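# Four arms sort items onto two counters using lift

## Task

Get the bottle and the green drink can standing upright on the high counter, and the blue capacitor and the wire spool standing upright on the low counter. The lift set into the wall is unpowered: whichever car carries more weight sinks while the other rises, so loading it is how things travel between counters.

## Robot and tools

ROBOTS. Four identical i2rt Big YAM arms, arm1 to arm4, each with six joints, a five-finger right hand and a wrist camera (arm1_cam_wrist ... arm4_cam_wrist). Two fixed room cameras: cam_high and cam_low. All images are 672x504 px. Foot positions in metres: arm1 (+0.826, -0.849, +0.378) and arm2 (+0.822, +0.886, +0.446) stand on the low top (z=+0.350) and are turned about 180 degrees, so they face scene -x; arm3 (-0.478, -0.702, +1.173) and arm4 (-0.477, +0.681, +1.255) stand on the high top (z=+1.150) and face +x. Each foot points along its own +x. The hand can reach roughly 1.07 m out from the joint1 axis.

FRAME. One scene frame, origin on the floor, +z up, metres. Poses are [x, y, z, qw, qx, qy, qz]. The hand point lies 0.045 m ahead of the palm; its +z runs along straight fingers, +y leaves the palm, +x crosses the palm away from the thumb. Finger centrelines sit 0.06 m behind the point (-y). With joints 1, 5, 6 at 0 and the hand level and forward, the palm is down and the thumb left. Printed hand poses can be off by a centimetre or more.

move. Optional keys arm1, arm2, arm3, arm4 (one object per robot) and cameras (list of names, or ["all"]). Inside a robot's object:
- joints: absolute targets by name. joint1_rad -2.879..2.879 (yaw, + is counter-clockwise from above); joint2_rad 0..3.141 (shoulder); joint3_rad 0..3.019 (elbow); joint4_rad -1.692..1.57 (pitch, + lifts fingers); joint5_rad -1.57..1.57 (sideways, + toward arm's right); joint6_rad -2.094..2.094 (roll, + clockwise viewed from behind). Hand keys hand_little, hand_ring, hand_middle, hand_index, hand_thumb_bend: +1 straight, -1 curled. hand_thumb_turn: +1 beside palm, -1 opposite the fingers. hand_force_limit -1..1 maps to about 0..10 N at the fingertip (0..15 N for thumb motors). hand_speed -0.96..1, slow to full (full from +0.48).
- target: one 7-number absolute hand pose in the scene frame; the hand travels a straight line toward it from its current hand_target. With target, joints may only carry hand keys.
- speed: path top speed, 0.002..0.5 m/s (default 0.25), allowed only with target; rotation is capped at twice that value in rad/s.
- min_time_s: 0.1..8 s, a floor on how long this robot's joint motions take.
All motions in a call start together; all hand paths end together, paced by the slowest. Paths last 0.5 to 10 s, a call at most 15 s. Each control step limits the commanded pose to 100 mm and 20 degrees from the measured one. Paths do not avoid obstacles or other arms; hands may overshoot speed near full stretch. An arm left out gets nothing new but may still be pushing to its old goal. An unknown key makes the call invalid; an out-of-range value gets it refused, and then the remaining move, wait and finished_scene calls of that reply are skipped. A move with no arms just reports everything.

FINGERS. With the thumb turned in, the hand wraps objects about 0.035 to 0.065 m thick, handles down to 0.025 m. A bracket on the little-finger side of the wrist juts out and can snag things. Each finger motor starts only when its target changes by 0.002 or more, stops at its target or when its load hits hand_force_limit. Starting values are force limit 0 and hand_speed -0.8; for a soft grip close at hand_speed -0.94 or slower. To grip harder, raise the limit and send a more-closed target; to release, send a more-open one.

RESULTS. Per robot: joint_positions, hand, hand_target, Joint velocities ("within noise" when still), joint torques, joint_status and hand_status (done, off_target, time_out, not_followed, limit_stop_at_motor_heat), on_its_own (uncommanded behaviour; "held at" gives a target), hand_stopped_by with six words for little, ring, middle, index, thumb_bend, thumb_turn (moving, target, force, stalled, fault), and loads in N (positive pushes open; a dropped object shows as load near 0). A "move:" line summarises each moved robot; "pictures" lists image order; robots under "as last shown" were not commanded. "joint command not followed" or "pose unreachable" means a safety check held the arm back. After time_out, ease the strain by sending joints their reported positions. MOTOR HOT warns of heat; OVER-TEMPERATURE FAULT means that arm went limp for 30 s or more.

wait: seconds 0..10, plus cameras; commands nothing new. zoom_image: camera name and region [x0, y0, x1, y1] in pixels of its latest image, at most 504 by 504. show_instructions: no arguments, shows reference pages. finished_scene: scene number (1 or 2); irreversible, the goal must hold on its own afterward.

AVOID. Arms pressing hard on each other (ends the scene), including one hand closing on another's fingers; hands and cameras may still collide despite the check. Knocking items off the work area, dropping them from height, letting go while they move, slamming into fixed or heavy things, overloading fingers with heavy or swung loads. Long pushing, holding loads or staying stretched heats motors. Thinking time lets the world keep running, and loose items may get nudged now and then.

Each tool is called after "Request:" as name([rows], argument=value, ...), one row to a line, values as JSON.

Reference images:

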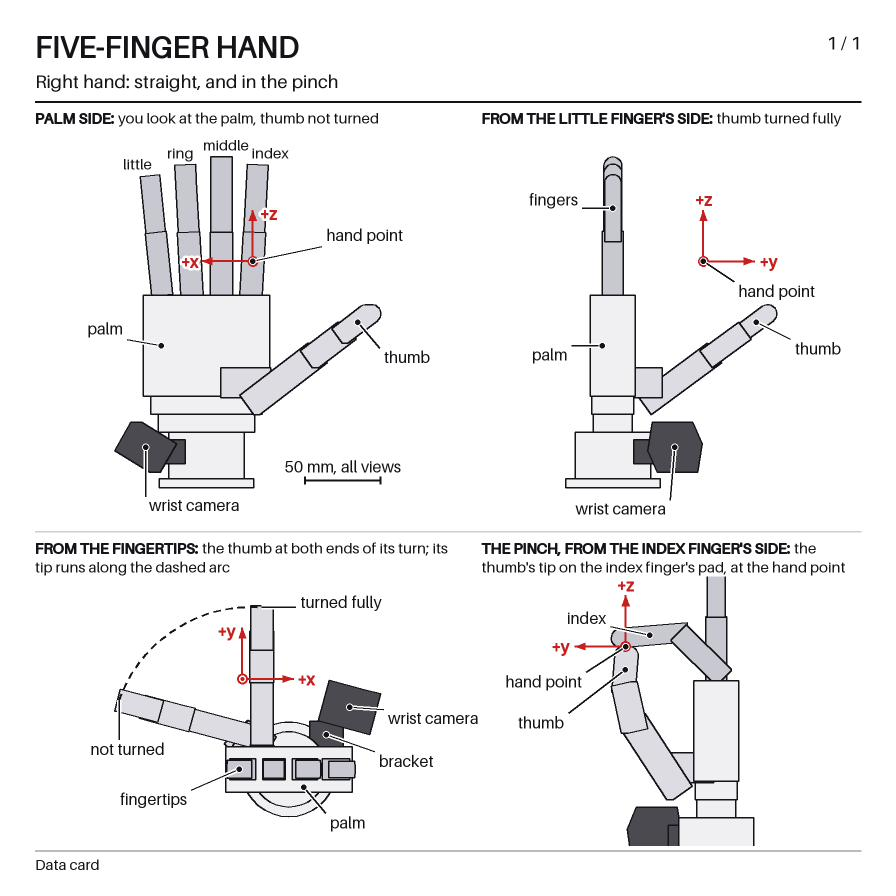

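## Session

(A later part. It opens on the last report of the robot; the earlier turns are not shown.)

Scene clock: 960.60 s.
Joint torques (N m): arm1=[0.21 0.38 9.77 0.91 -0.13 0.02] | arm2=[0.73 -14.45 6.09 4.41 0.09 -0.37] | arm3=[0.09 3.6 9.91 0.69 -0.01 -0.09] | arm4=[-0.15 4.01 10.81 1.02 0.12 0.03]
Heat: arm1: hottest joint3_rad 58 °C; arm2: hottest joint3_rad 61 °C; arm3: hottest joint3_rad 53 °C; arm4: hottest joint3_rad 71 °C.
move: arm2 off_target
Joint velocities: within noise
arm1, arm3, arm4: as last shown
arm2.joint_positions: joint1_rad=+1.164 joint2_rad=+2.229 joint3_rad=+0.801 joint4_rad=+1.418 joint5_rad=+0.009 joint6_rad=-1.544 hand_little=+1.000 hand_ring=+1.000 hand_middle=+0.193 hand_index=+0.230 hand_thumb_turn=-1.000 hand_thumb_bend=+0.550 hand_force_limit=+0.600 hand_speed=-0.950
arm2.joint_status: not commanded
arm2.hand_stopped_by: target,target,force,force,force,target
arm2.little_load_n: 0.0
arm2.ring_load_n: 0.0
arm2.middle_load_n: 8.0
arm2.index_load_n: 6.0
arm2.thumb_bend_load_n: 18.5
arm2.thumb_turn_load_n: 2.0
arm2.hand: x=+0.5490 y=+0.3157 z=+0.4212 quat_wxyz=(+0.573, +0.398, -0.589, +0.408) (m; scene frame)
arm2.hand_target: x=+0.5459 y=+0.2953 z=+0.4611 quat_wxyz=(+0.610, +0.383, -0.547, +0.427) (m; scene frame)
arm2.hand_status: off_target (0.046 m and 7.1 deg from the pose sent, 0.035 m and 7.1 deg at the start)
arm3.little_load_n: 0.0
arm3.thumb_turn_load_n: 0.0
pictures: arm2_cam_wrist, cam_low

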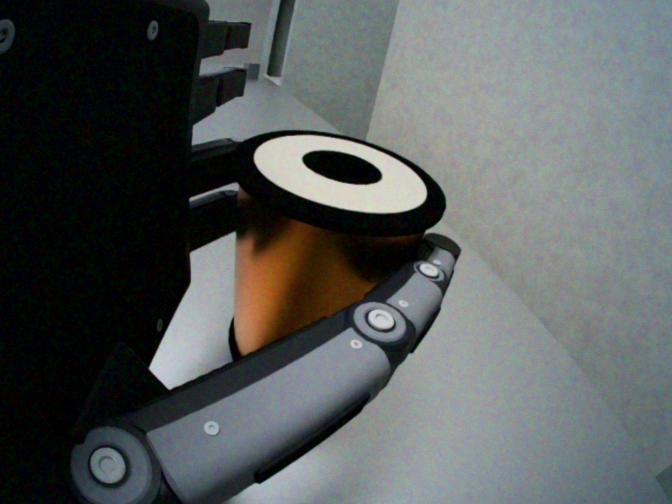

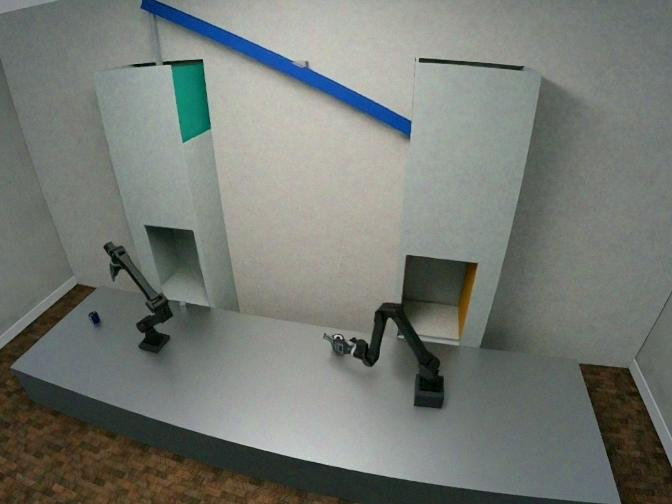

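Request:
move(arm2={"target": [0.545, 0.293, 0.453, -0.6102, -0.3827, 0.5466, -0.4273], "speed": 0.03})

Request:
move(arm2={"target": [0.545, 0.293, 0.446, -0.6102, -0.3827, 0.5466, -0.4273], "speed": 0.03})

Request:
move(arm2={"target": [0.545, 0.295, 0.439, -0.6102, -0.3827, 0.5466, -0.4273], "speed": 0.03}, cameras=["arm2_cam_wrist"])

Scene clock: 965.80 s.
Joint torques (N m): arm1=[0.26 0.38 9.77 0.91 -0.13 0.02] | arm2=[0.73 -14.51 5.86 4.48 0.1 -0.37] | arm3=[0.03 3.66 9.89 0.68 -0.01 -0.09] | arm4=[0.09 4.07 10.78 1.09 0.11 0]
Heat: arm1: hottest joint3_rad 58 °C; arm2: hottest joint3_rad 59 °C; arm3: hottest joint3_rad 54 °C; arm4: hottest joint3_rad 71 °C.
move: arm2 off_target
Joint velocities: within noise
arm1, arm3, arm4: as last shown
arm2.joint_positions: joint1_rad=+1.164 joint2_rad=+2.252 joint3_rad=+0.810 joint4_rad=+1.435 joint5_rad=+0.009 joint6_rad=-1.544 hand_little=+1.000 hand_ring=+1.000 hand_middle=+0.193 hand_index=+0.230 hand_thumb_turn=-1.000 hand_thumb_bend=+0.550 hand_force_limit=+0.600 hand_speed=-0.950
arm2.joint_status: not commanded
arm2.hand_stopped_by: target,target,force,force,force,target
arm2.little_load_n: 0.0
arm2.ring_load_n: 0.0
arm2.middle_load_n: 8.0
arm2.index_load_n: 6.0
arm2.thumb_bend_load_n: 18.5
arm2.thumb_turn_load_n: 2.0
arm2.hand: x=+0.5486 y=+0.3149 z=+0.4148 quat_wxyz=(+0.574, +0.397, -0.588, +0.408) (m; scene frame)
arm2.hand_target: x=+0.5459 y=+0.2952 z=+0.4533 quat_wxyz=(+0.610, +0.382, -0.547, +0.427) (m; scene frame)
arm2.hand_status: off_target (0.044 m and 6.9 deg from the pose sent, 0.039 m and 7.1 deg at the start)
arm4.ring_load_n: 0.5
pictures: none

Scene clock: 966.77 s.
Joint torques (N m): arm1=[0.21 0.32 9.77 0.91 -0.12 0.02] | arm2=[0.73 -14.1 5.7 4.18 0.08 -0.37] | arm3=[0.09 3.6 9.89 0.69 -0.01 -0.09] | arm4=[-0.09 4.07 10.84 1.03 0.11 0.02]
Heat: arm1: hottest joint3_rad 58 °C; arm2: hottest joint3_rad 59 °C; arm3: hottest joint3_rad 54 °C; arm4: hottest joint3_rad 71 °C.
move: arm2 off_target
Joint velocities: within noise
arm1, arm3, arm4: as last shown
arm1.little_load_n: -0.5
arm2.joint_positions: joint1_rad=+1.164 joint2_rad=+2.266 joint3_rad=+0.821 joint4_rad=+1.453 joint5_rad=+0.014 joint6_rad=-1.544 hand_little=+1.000 hand_ring=+1.000 hand_middle=+0.193 hand_index=+0.230 hand_thumb_turn=-1.000 hand_thumb_bend=+0.550 hand_force_limit=+0.600 hand_speed=-0.950
arm2.joint_status: not commanded
arm2.hand_stopped_by: target,target,force,force,force,target
arm2.little_load_n: 0.0
arm2.ring_load_n: 0.0
arm2.middle_load_n: 8.5
arm2.index_load_n: 5.5
arm2.thumb_bend_load_n: 18.5
arm2.thumb_turn_load_n: 0.5
arm2.hand: x=+0.5471 y=+0.3132 z=+0.4140 quat_wxyz=(+0.579, +0.393, -0.585, +0.410) (m; scene frame)
arm2.hand_target: x=+0.5450 y=+0.2955 z=+0.4459 quat_wxyz=(+0.611, +0.381, -0.548, +0.425) (m; scene frame)
arm2.hand_status: off_target (0.038 m and 6.1 deg from the pose sent, 0.038 m and 6.9 deg at the start)
arm3.ring_load_n: -0.5
arm3.thumb_turn_load_n: 0.5
arm4.ring_load_n: 0.0
pictures: none

Scene clock: 967.73 s.
Joint torques (N m): arm1=[0.26 0.26 9.77 0.91 -0.13 0.02] | arm2=[0.67 -13.74 5.44 4.01 -0.09 -0.36] | arm3=[0.03 3.6 9.89 0.69 -0.01 -0.09] | arm4=[-0.09 3.66 10.84 1.1 0.12 0]
Heat: arm1: hottest joint3_rad 58 °C; arm2: hottest joint3_rad 59 °C; arm3: hottest joint3_rad 54 °C; arm4: hottest joint3_rad 71 °C.
move: arm2 off_target
Joint velocities: within noise
arm1, arm3: as last shown
arm1.little_load_n: 0.0
arm2.joint_positions: joint1_rad=+1.164 joint2_rad=+2.280 joint3_rad=+0.826 joint4_rad=+1.476 joint5_rad=+0.014 joint6_rad=-1.544 hand_little=+1.000 hand_ring=+1.000 hand_middle=+0.193 hand_index=+0.230 hand_thumb_turn=-1.000 hand_thumb_bend=+0.550 hand_force_limit=+0.600 hand_speed=-0.950
arm2.joint_status: not commanded
arm2.hand_stopped_by: target,target,force,force,force,target
arm2.little_load_n: 0.0
arm2.ring_load_n: 0.0
arm2.middle_load_n: 9.0
arm2.index_load_n: 4.0
arm2.thumb_bend_load_n: 18.0
arm2.thumb_turn_load_n: -0.5
arm2.hand: x=+0.5468 y=+0.3125 z=+0.4135 quat_wxyz=(+0.583, +0.390, -0.581, +0.413) (m; scene frame)
arm2.hand_target: x=+0.5452 y=+0.2965 z=+0.4389 quat_wxyz=(+0.610, +0.382, -0.548, +0.426) (m; scene frame)
arm2.hand_status: off_target (0.031 m and 5.3 deg from the pose sent, 0.031 m and 6.1 deg at the start)
arm3.ring_load_n: 0.0
arm3.thumb_turn_load_n: 0.0
arm4.joint_positions: joint1_rad=+1.493 joint2_rad=+0.619 joint3_rad=+1.353 joint4_rad=-1.528 joint5_rad=+0.096 joint6_rad=-1.527 hand_little=+1.000 hand_ring=+1.000 hand_middle=+1.000 hand_index=+1.000 hand_thumb_turn=-1.000 hand_thumb_bend=+1.000 hand_force_limit=+0.000 hand_speed=-0.600
arm4.joint_status: not commanded
arm4.hand_stopped_by: target,target,target,target,target,target
arm4.little_load_n: 0.0
arm4.ring_load_n: 0.0
arm4.middle_load_n: 0.0
arm4.index_load_n: 0.0
arm4.thumb_bend_load_n: 0.0
arm4.thumb_turn_load_n: 0.0
arm4.hand: x=-0.4130 y=+0.8830 z=+1.7056 quat_wxyz=(-0.243, +0.667, +0.642, +0.290) (m; scene frame)
arm4.hand_target: x=-0.4154 y=+0.8819 z=+1.7218 quat_wxyz=(-0.255, +0.666, +0.636, +0.294) (m; scene frame)
arm4.hand_status: not commanded
pictures: arm2_cam_wrist

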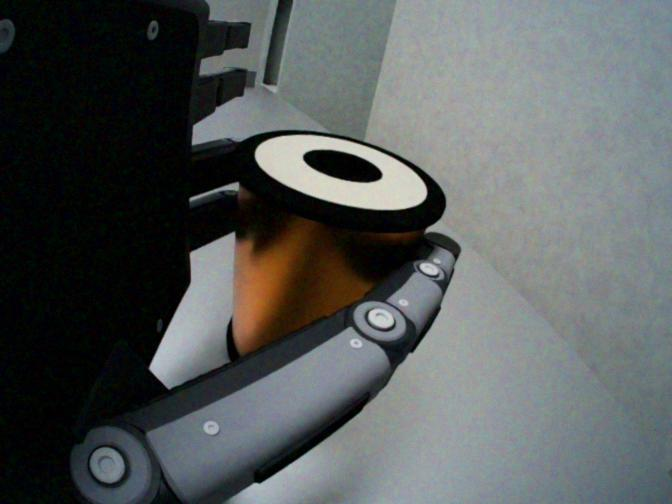

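Request:
move(arm2={"target": [0.545, 0.30, 0.429, -0.5907, -0.3974, 0.5675, -0.4136], "speed": 0.03})

Request:
move(arm2={"target": [0.545, 0.303, 0.421, -0.5835, -0.4027, 0.5751, -0.4086], "speed": 0.03}, cameras=["arm2_cam_wrist","cam_low"])

Request:
zoom_image(camera="cam_low", region=[300, 310, 380, 380])

Scene clock: 972.67 s.
Joint torques (N m): arm1=[0.26 0.32 9.76 0.9 -0.12 0.02] | arm2=[0.26 -15.27 4.16 1.77 -0.05 -0.31] | arm3=[0.03 3.6 9.89 0.68 -0.01 -0.09] | arm4=[-0.21 3.66 10.81 1.03 0.13 0.02]
Heat: arm1: hottest joint3_rad 58 °C; arm2: hottest joint3_rad 57 °C; arm3: hottest joint3_rad 54 °C; arm4: hottest joint3_rad 72 °C.
move: arm2 off_target
Joint velocities: within noise
arm1.joint_positions: joint1_rad=+1.291 joint2_rad=+0.635 joint3_rad=+1.350 joint4_rad=-1.527 joint5_rad=+0.005 joint6_rad=-1.284 hand_little=+1.000 hand_ring=+1.000 hand_middle=+1.000 hand_index=+1.000 hand_thumb_turn=-1.000 hand_thumb_bend=+0.800 hand_force_limit=+0.700 hand_speed=-0.750
arm1.joint_status: not commanded
arm1.hand_stopped_by: target,target,target,target,target,target
arm1.little_load_n: 0.0
arm1.ring_load_n: 0.0
arm1.middle_load_n: 0.0
arm1.index_load_n: 0.0
arm1.thumb_bend_load_n: 0.0
arm1.thumb_turn_load_n: 0.0
arm1.hand: x=+0.7227 y=-1.0200 z=+0.8135 quat_wxyz=(-0.274, -0.432, +0.822, -0.252) (m; scene frame)
arm1.hand_target: x=+0.7276 y=-1.0156 z=+0.8293 quat_wxyz=(-0.281, -0.430, +0.816, -0.266) (m; scene frame)
arm1.hand_status: not commanded
arm2.joint_positions: joint1_rad=+1.164 joint2_rad=+2.276 joint3_rad=+0.826 joint4_rad=+1.462 joint5_rad=+0.006 joint6_rad=-1.551 hand_little=+1.000 hand_ring=+1.000 hand_middle=+0.193 hand_index=+0.230 hand_thumb_turn=-1.000 hand_thumb_bend=+0.550 hand_force_limit=+0.600 hand_speed=-0.950
arm2.joint_status: not commanded
arm2.hand_stopped_by: target,target,force,force,force,target
arm2.little_load_n: 0.0
arm2.ring_load_n: 0.0
arm2.middle_load_n: 9.5
arm2.index_load_n: 3.5
arm2.thumb_bend_load_n: 18.0
arm2.thumb_turn_load_n: -2.0
arm2.hand: x=+0.5477 y=+0.3114 z=+0.4126 quat_wxyz=(+0.580, +0.396, -0.581, +0.411) (m; scene frame)
arm2.hand_target: x=+0.5451 y=+0.3004 z=+0.4294 quat_wxyz=(+0.591, +0.397, -0.567, +0.414) (m; scene frame)
arm2.hand_status: off_target (0.020 m and 2.0 deg from the pose sent, 0.020 m and 2.0 deg at the start)
arm3.joint_positions: joint1_rad=-1.466 joint2_rad=+0.621 joint3_rad=+1.404 joint4_rad=-1.522 joint5_rad=-0.002 joint6_rad=-1.564 hand_little=+1.000 hand_ring=+1.000 hand_middle=+1.000 hand_index=+1.000 hand_thumb_turn=-1.000 hand_thumb_bend=+1.000 hand_force_limit=+0.300 hand_speed=-0.700
arm3.joint_status: not commanded
arm3.hand_stopped_by: target,target,target,target,target,target
arm3.little_load_n: 0.0
arm3.ring_load_n: 0.0
arm3.middle_load_n: 0.0
arm3.index_load_n: 0.5
arm3.thumb_bend_load_n: 0.0
arm3.thumb_turn_load_n: 0.0
arm3.hand: x=-0.5215 y=-0.9077 z=+1.6441 quat_wxyz=(+0.278, +0.665, -0.629, +0.291) (m; scene frame)
arm3.hand_target: x=-0.5200 y=-0.9062 z=+1.6596 quat_wxyz=(+0.283, +0.667, -0.622, +0.297) (m; scene frame)
arm3.hand_status: not commanded
arm4: as last shown
pictures: none

Scene clock: 973.63 s.
Joint torques (N m): arm1=[0.32 0.38 9.77 0.91 -0.13 0.02] | arm2=[0.03 -14.8 3.88 1.51 -0.04 -0.24] | arm3=[0.09 3.6 9.89 0.68 -0.01 -0.09] | arm4=[0.03 3.72 10.85 1.03 0.13 0]
Heat: arm1: hottest joint3_rad 58 °C; arm2: hottest joint3_rad 56 °C; arm3: hottest joint3_rad 54 °C; arm4: hottest joint3_rad 72 °C.
move: arm2 off_target
Joint velocities: within noise
arm1, arm3, arm4: as last shown
arm1.little_load_n: 0.5
arm2.joint_positions: joint1_rad=+1.164 joint2_rad=+2.272 joint3_rad=+0.826 joint4_rad=+1.448 joint5_rad=+0.003 joint6_rad=-1.558 hand_little=+1.000 hand_ring=+1.000 hand_middle=+0.193 hand_index=+0.230 hand_thumb_turn=-1.000 hand_thumb_bend=+0.550 hand_force_limit=+0.600 hand_speed=-0.950
arm2.joint_status: not commanded
arm2.hand_stopped_by: target,target,force,force,force,target
arm2.little_load_n: 0.0
arm2.ring_load_n: 0.0
arm2.middle_load_n: 9.5
arm2.index_load_n: 3.0
arm2.thumb_bend_load_n: 17.5
arm2.thumb_turn_load_n: -3.0
arm2.hand: x=+0.5479 y=+0.3108 z=+0.4118 quat_wxyz=(+0.578, +0.401, -0.582, +0.408) (m; scene frame)
arm2.hand_target: x=+0.5451 y=+0.3032 z=+0.4211 quat_wxyz=(+0.584, +0.402, -0.575, +0.409) (m; scene frame)
arm2.hand_status: off_target (0.012 m and 1.0 deg from the pose sent, 0.012 m and 1.1 deg at the start)
arm3.index_load_n: 0.0
pictures: arm2_cam_wrist, cam_low

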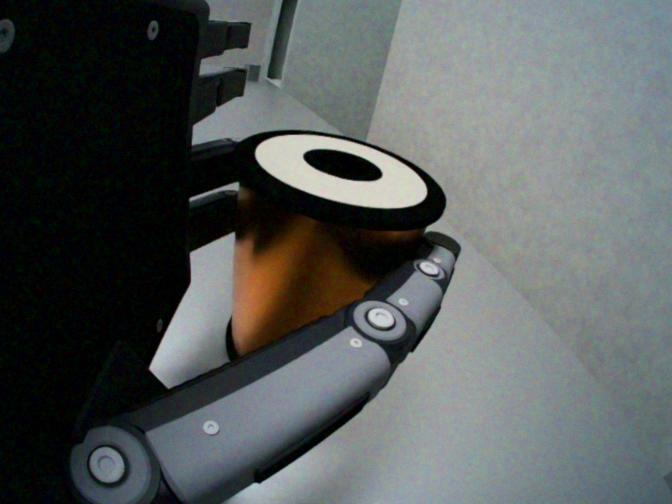

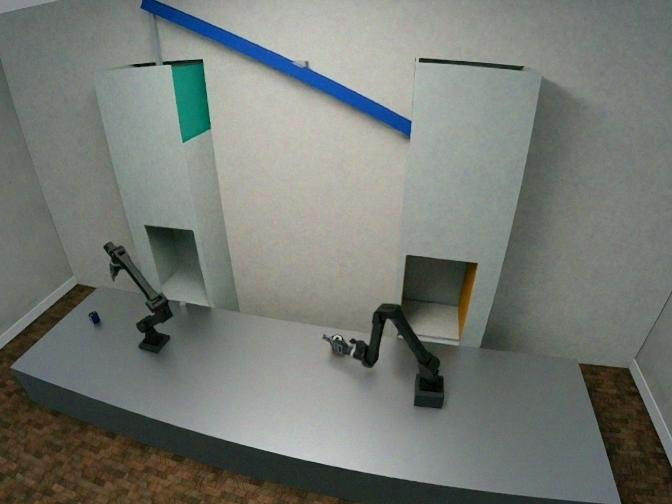

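Scaled by 6.300 from the camera's 672x504 image, which has a finer 960x720 frame.

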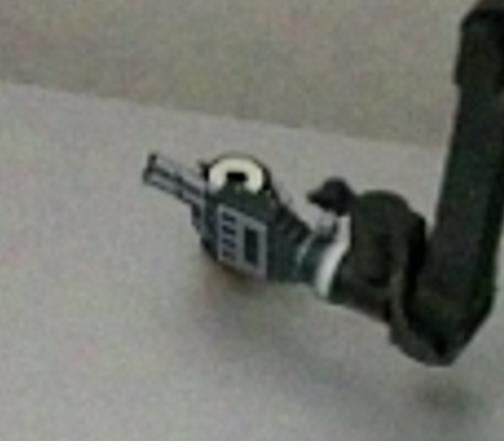

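Request:
move(arm2={"joints": {"hand_thumb_bend": 0.72, "hand_speed": -0.87}})

Request:
move(arm2={"joints": {"hand_index": 1, "hand_middle": 1, "hand_thumb_bend": 1, "hand_speed": -0.75}}, cameras=["arm2_cam_wrist"])

Scene clock: 979.07 s.
Joint torques (N m): arm1=[0.26 0.38 9.77 0.92 -0.13 0.02] | arm2=[-0.09 -14.8 3.77 1.58 0.13 -0.22] | arm3=[0.09 3.6 9.91 0.69 -0.01 -0.09] | arm4=[0.15 3.96 10.81 1.03 0.11 0]
Heat: arm1: hottest joint3_rad 58 °C; arm2: hottest joint3_rad 54 °C; arm3: hottest joint3_rad 54 °C; arm4: hottest joint3_rad 72 °C.
move: arm2 done
Joint velocities: within noise
arm1, arm3, arm4: as last shown
arm1.little_load_n: 0.0
arm2.joint_positions: joint1_rad=+1.166 joint2_rad=+2.271 joint3_rad=+0.828 joint4_rad=+1.447 joint5_rad=-0.010 joint6_rad=-1.559 hand_little=+1.000 hand_ring=+1.000 hand_middle=+0.192 hand_index=+0.230 hand_thumb_turn=-1.000 hand_thumb_bend=+0.720 hand_force_limit=+0.600 hand_speed=-0.870
arm2.joint_status: all done
arm2.hand_stopped_by: target,target,force,force,target,target
arm2.little_load_n: 0.0
arm2.ring_load_n: 0.0
arm2.middle_load_n: 0.5
arm2.index_load_n: 0.0
arm2.thumb_bend_load_n: 0.0
arm2.thumb_turn_load_n: 0.5
arm2.hand: x=+0.5505 y=+0.3082 z=+0.4127 quat_wxyz=(+0.576, +0.405, -0.578, +0.412) (m; scene frame)
arm2.hand_target: x=+0.5465 y=+0.3022 z=+0.4211 quat_wxyz=(+0.582, +0.405, -0.573, +0.411) (m; scene frame)
arm2.hand_status: not commanded
pictures: none

Scene clock: 980.70 s.
Joint torques (N m): arm1=[0.26 0.32 9.78 0.91 -0.13 0.02] | arm2=[-0.15 -14.45 3.81 1.59 0.13 -0.21] | arm3=[0.09 3.6 9.91 0.69 -0.01 -0.09] | arm4=[0.03 3.78 10.81 1.05 0.12 0]
Heat: arm1: hottest joint3_rad 58 °C; arm2: hottest joint3_rad 54 °C; arm3: hottest joint3_rad 55 °C; arm4: hottest joint3_rad 72 °C.
move: arm2 done
Joint velocities: within noise
arm1, arm3, arm4: as last shown
arm2.joint_positions: joint1_rad=+1.166 joint2_rad=+2.267 joint3_rad=+0.828 joint4_rad=+1.448 joint5_rad=-0.005 joint6_rad=-1.559 hand_little=+1.000 hand_ring=+1.000 hand_middle=+1.000 hand_index=+1.000 hand_thumb_turn=-1.000 hand_thumb_bend=+1.000 hand_force_limit=+0.600 hand_speed=-0.750
arm2.joint_status: all done
arm2.hand_stopped_by: target,target,target,target,target,target
arm2.little_load_n: 0.0
arm2.ring_load_n: 0.0
arm2.middle_load_n: 0.0
arm2.index_load_n: 0.0
arm2.thumb_bend_load_n: 0.0
arm2.thumb_turn_load_n: 0.5
arm2.hand: x=+0.5495 y=+0.3081 z=+0.4157 quat_wxyz=(+0.579, +0.403, -0.578, +0.412) (m; scene frame)
arm2.hand_target: x=+0.5457 y=+0.3028 z=+0.4214 quat_wxyz=(+0.583, +0.404, -0.574, +0.410) (m; scene frame)
arm2.hand_status: not commanded
arm3.little_load_n: 0.5
arm3.middle_load_n: -0.5
arm3.thumb_turn_load_n: 0.5
arm4.thumb_turn_load_n: 0.5
pictures: arm2_cam_wrist

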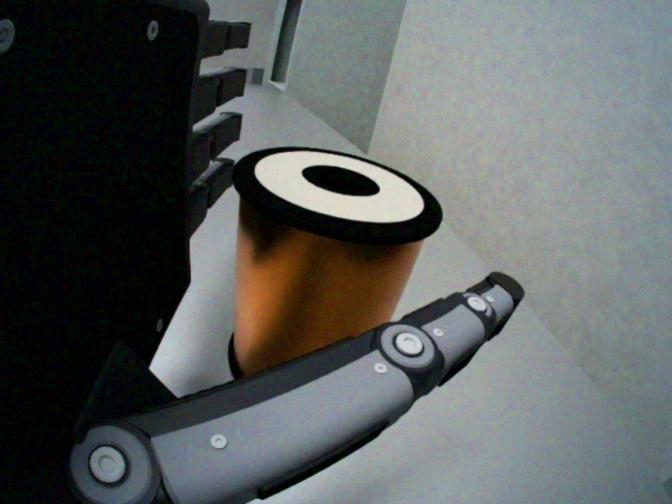

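Spool stands. Withdraw straight back.

Request:
move(arm2={"target": [0.590, 0.415, 0.425, -0.5835, -0.4027, 0.5751, -0.4086], "speed": 0.08}, cameras=["arm2_cam_wrist"])

Request:
move(arm2={"target": [0.63, 0.53, 0.62, -0.4923, -0.3784, 0.7427, -0.2508], "speed": 0.15}, cameras=["arm2_cam_wrist","cam_low","cam_high","arm3_cam_wrist","arm1_cam_wrist"])

Request:
zoom_image(camera="cam_low", region=[60, 290, 400, 380])

Request:
zoom_image(camera="cam_high", region=[100, 200, 600, 340])

Scene clock: 990.77 s.
Joint torques (N m): arm1=[0.32 0.32 9.77 0.88 -0.13 0.02] | arm2=[0.67 -11.58 0.81 2.97 0.29 -0.09] | arm3=[0.09 3.6 9.89 0.68 -0.01 -0.09] | arm4=[-0.32 3.6 10.81 0.99 0.11 0.02]
Heat: arm1: hottest joint3_rad 58 °C; arm2: hottest joint3_rad 51 °C; arm3: hottest joint3_rad 55 °C; arm4: hottest joint3_rad 72 °C.
move: arm2 off_target
Joint velocities: within noise
arm1, arm3, arm4: as last shown
arm2.joint_positions: joint1_rad=+1.170 joint2_rad=+2.144 joint3_rad=+0.506 joint4_rad=+1.528 joint5_rad=+0.014 joint6_rad=-1.559 hand_little=+1.000 hand_ring=+1.000 hand_middle=+1.000 hand_index=+1.000 hand_thumb_turn=-1.000 hand_thumb_bend=+1.000 hand_force_limit=+0.600 hand_speed=-0.750
arm2.joint_status: not commanded
arm2.hand_stopped_by: target,target,target,target,target,target
arm2.little_load_n: 0.0
arm2.ring_load_n: 0.0
arm2.middle_load_n: 0.0
arm2.index_load_n: 0.0
arm2.thumb_bend_load_n: 0.0
arm2.thumb_turn_load_n: 0.5
arm2.hand: x=+0.5875 y=+0.4160 z=+0.4160 quat_wxyz=(+0.546, +0.422, -0.614, +0.382) (m; scene frame)
arm2.hand_target: x=+0.5904 y=+0.4143 z=+0.4253 quat_wxyz=(+0.554, +0.418, -0.606, +0.390) (m; scene frame)
arm2.hand_status: off_target (0.009 m and 7.2 deg from the pose sent, 0.115 m and 0.7 deg at the start; a joint's target at an end of its range on 43 of 63 steps)
arm3.little_load_n: 0.0
arm3.middle_load_n: 0.0
arm3.thumb_turn_load_n: 0.0
pictures: arm2_cam_wrist

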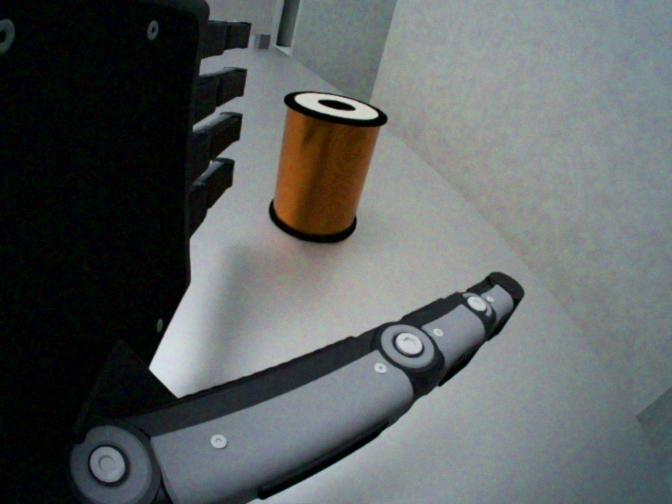

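Scene clock: 993.27 s.
Joint torques (N m): arm1=[0.26 0.32 9.77 0.91 -0.13 0.02] | arm2=[0.79 -3.08 12.21 1.21 0.36 0.06] | arm3=[0.03 3.6 9.91 0.69 -0.01 -0.09] | arm4=[0.03 3.96 10.81 0.91 0.12 0.01]
Heat: arm1: hottest joint3_rad 58 °C; arm2: hottest joint3_rad 51 °C; arm3: hottest joint3_rad 55 °C; arm4: hottest joint3_rad 72 °C.
move: arm2 off_target
Joint velocities: within noise
arm1, arm3, arm4: as last shown
arm1.thumb_turn_load_n: 0.5
arm2.joint_positions: joint1_rad=+1.331 joint2_rad=+0.916 joint3_rad=+0.433 joint4_rad=+0.022 joint5_rad=+0.414 joint6_rad=-1.397 hand_little=+1.000 hand_ring=+1.000 hand_middle=+1.000 hand_index=+1.000 hand_thumb_turn=-1.000 hand_thumb_bend=+1.000 hand_force_limit=+0.600 hand_speed=-0.750
arm2.joint_status: not commanded
arm2.hand_stopped_by: target,target,target,target,target,target
arm2.little_load_n: 0.0
arm2.ring_load_n: 0.0
arm2.middle_load_n: 0.0
arm2.index_load_n: 0.0
arm2.thumb_bend_load_n: 0.0
arm2.thumb_turn_load_n: 0.0
arm2.hand: x=+0.6294 y=+0.5433 z=+0.6019 quat_wxyz=(+0.489, +0.386, -0.745, +0.238) (m; scene frame)
arm2.hand_target: x=+0.6302 y=+0.5312 z=+0.6202 quat_wxyz=(+0.493, +0.378, -0.743, +0.251) (m; scene frame)
arm2.hand_status: off_target (0.022 m and 1.8 deg from the pose sent, 0.237 m and 22.6 deg at the start)
arm3.thumb_bend_load_n: -0.5
arm4.thumb_turn_load_n: 0.0
pictures: arm1_cam_wrist, arm2_cam_wrist, arm3_cam_wrist, cam_high, cam_low

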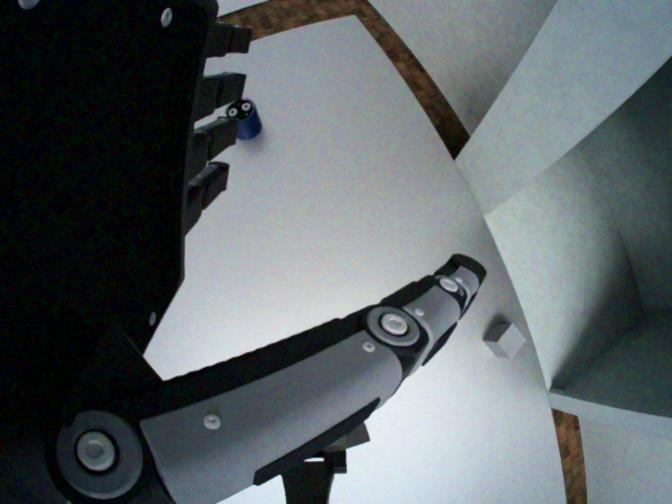

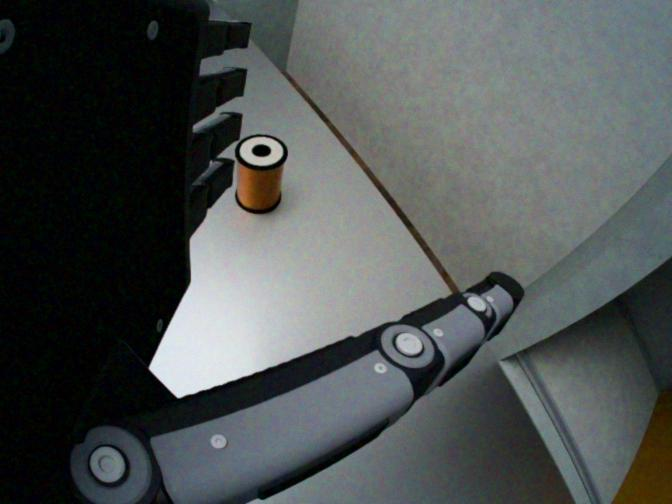

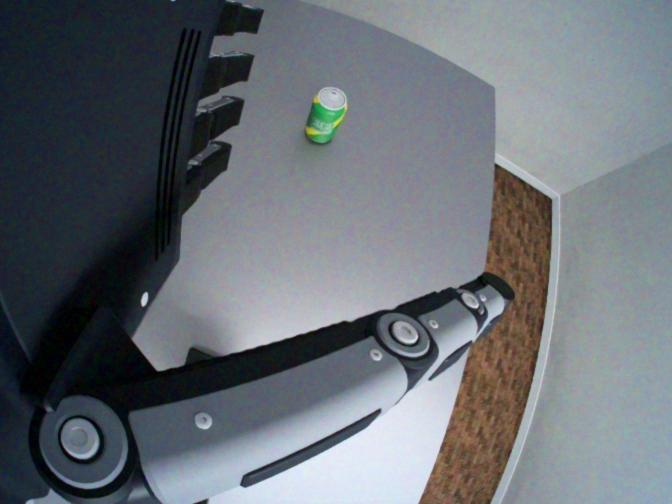

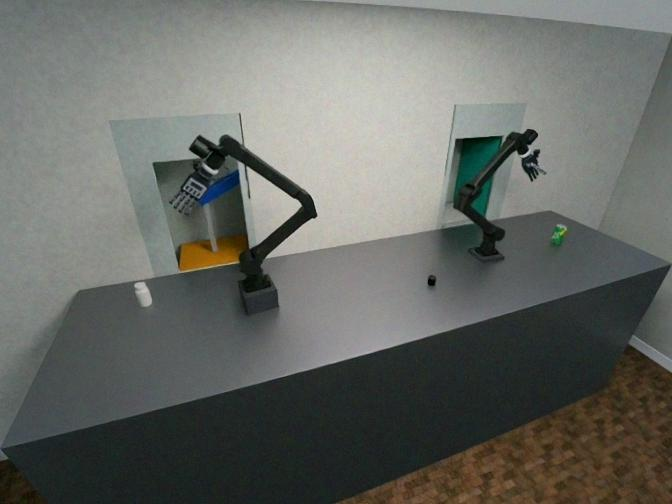

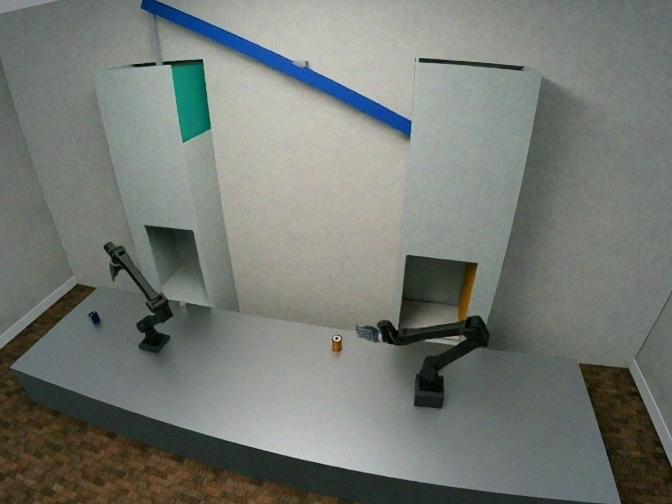

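Scaled by 1.482 from the camera's 672x504 image, which has a finer 960x720 frame.

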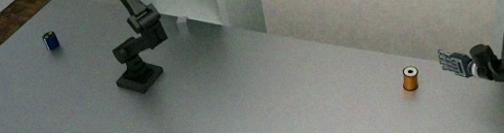

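Scaled by 1.008 from the camera's 672x504 image, which has a finer 960x720 frame.

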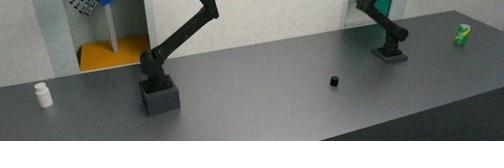

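Request:
finished_scene(scene=2)

The scene is finished: the task was done.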